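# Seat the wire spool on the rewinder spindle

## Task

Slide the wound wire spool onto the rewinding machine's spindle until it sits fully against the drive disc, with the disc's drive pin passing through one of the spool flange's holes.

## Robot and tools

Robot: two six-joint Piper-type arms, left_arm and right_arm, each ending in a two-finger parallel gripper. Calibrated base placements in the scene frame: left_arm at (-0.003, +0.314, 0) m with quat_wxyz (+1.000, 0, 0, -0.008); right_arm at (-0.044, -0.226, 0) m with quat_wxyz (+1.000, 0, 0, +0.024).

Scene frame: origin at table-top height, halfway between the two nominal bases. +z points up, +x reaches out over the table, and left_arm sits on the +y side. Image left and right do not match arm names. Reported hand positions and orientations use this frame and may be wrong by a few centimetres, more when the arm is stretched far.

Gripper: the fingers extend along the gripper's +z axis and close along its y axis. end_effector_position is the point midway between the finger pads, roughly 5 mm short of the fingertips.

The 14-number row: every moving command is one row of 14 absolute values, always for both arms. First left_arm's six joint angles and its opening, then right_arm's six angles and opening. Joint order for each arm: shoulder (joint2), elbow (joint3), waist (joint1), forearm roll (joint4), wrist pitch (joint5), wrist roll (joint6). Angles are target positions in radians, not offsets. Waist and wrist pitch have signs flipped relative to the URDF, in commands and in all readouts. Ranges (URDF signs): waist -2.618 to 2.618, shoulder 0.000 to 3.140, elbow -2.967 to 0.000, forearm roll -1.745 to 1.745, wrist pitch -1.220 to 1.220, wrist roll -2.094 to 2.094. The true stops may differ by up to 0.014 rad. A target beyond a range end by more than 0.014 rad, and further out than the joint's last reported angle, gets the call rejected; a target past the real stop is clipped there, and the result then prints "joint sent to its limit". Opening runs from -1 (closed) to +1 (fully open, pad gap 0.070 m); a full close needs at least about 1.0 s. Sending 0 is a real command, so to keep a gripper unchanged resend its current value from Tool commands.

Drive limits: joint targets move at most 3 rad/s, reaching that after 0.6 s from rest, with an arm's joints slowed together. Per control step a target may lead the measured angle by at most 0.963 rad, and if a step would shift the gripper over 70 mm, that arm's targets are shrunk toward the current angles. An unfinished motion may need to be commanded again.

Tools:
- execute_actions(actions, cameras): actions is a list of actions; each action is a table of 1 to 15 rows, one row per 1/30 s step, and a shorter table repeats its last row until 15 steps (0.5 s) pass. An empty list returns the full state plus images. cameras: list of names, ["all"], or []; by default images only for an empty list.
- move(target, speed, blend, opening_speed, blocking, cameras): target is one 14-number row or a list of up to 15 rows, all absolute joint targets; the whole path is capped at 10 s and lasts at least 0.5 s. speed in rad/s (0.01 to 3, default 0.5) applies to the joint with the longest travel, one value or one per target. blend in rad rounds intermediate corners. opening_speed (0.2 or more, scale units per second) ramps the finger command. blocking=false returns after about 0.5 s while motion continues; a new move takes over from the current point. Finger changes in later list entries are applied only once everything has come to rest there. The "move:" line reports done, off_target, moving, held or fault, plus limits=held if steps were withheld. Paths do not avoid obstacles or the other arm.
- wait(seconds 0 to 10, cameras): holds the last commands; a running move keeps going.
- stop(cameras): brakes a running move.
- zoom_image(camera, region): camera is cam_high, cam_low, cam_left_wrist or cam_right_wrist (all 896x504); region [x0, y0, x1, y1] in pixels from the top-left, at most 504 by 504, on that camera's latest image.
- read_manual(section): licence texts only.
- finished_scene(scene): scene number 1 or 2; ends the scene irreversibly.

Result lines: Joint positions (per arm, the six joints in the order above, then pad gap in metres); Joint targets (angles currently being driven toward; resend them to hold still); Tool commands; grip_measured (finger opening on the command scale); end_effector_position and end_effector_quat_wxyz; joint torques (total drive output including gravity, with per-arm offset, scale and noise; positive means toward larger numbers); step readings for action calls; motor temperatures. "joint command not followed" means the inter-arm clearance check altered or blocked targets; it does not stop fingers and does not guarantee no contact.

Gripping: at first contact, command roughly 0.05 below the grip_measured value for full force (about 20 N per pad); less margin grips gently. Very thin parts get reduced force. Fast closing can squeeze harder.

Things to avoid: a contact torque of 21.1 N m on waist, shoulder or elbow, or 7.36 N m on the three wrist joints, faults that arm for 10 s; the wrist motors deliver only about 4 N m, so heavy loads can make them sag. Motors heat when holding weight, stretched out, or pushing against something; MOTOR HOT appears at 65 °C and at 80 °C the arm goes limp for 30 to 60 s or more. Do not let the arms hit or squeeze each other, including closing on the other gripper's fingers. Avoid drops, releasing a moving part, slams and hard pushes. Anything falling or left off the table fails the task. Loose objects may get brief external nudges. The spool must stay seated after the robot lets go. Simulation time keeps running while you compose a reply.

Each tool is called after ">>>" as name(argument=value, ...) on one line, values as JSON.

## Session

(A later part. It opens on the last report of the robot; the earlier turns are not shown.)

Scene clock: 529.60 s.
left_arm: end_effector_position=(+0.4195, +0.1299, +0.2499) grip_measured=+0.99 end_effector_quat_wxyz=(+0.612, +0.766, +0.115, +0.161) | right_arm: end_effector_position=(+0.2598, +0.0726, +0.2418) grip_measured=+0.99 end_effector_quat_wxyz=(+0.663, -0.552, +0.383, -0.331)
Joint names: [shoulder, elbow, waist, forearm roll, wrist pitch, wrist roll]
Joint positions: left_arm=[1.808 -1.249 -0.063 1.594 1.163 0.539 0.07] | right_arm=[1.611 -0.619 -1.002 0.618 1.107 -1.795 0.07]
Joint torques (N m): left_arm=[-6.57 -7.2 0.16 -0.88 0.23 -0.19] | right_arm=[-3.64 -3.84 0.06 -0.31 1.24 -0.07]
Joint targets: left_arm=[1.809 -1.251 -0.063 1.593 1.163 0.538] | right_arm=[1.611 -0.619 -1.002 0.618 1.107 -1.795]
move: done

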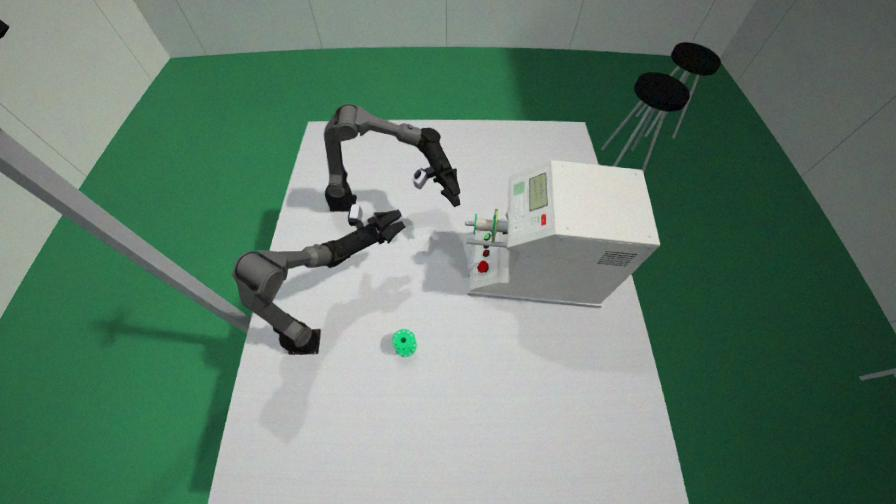

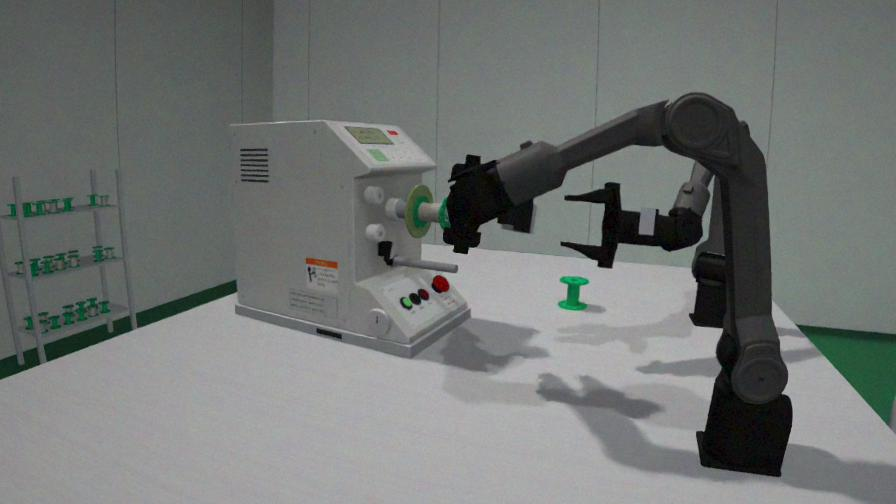

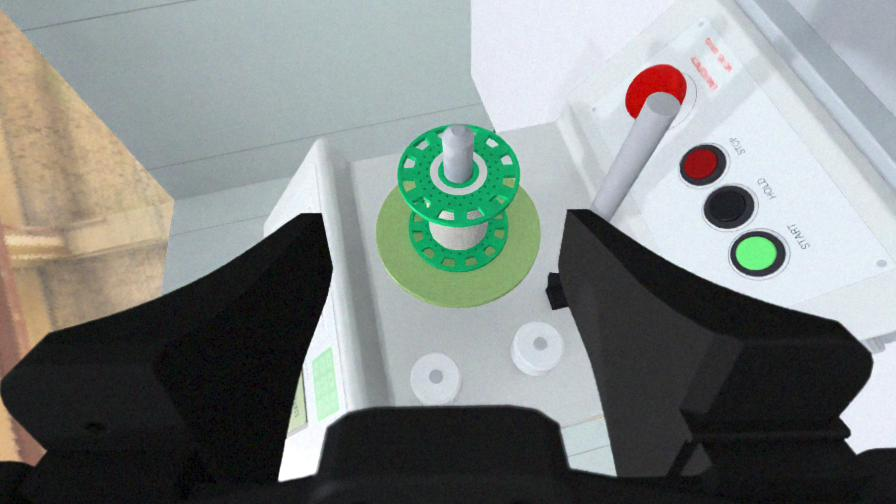

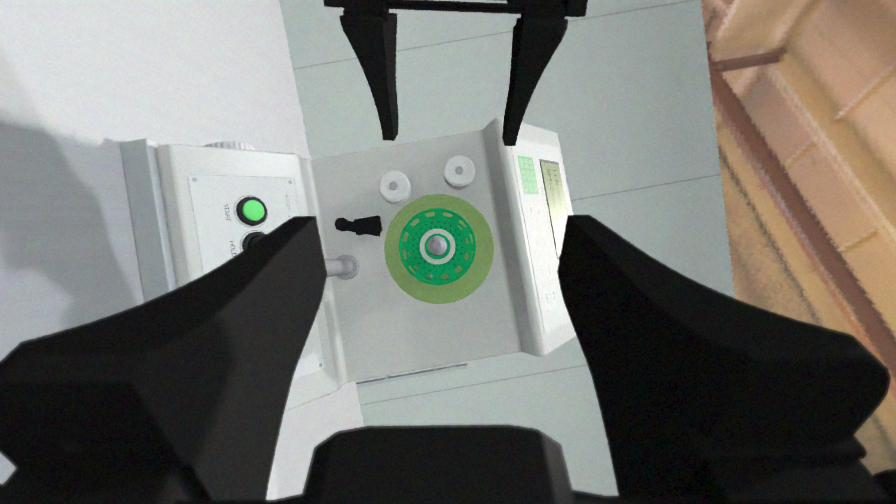

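>>> zoom_image(camera="cam_left_wrist", region=[370, 110, 550, 310])

>>> zoom_image(camera="cam_low", region=[395, 180, 455, 245])

Scaled by 2.520 from the camera's 896x504 image, which has a finer 1280x720 frame.

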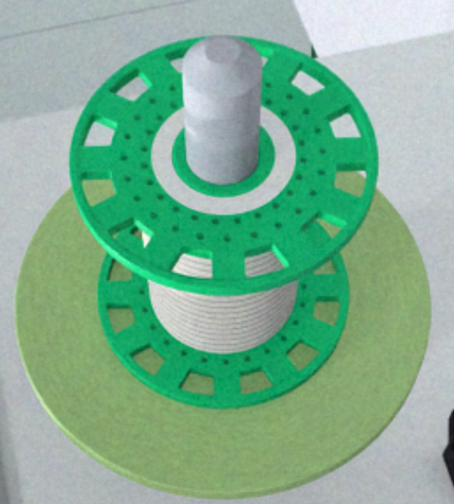

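Scaled by 7.754 from the camera's 896x504 image, which has a finer 1280x720 frame.

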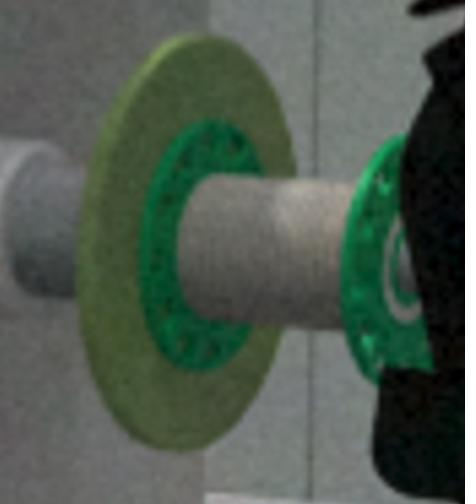

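>>> finished_scene(scene=1)

The scene is finished: the task was done.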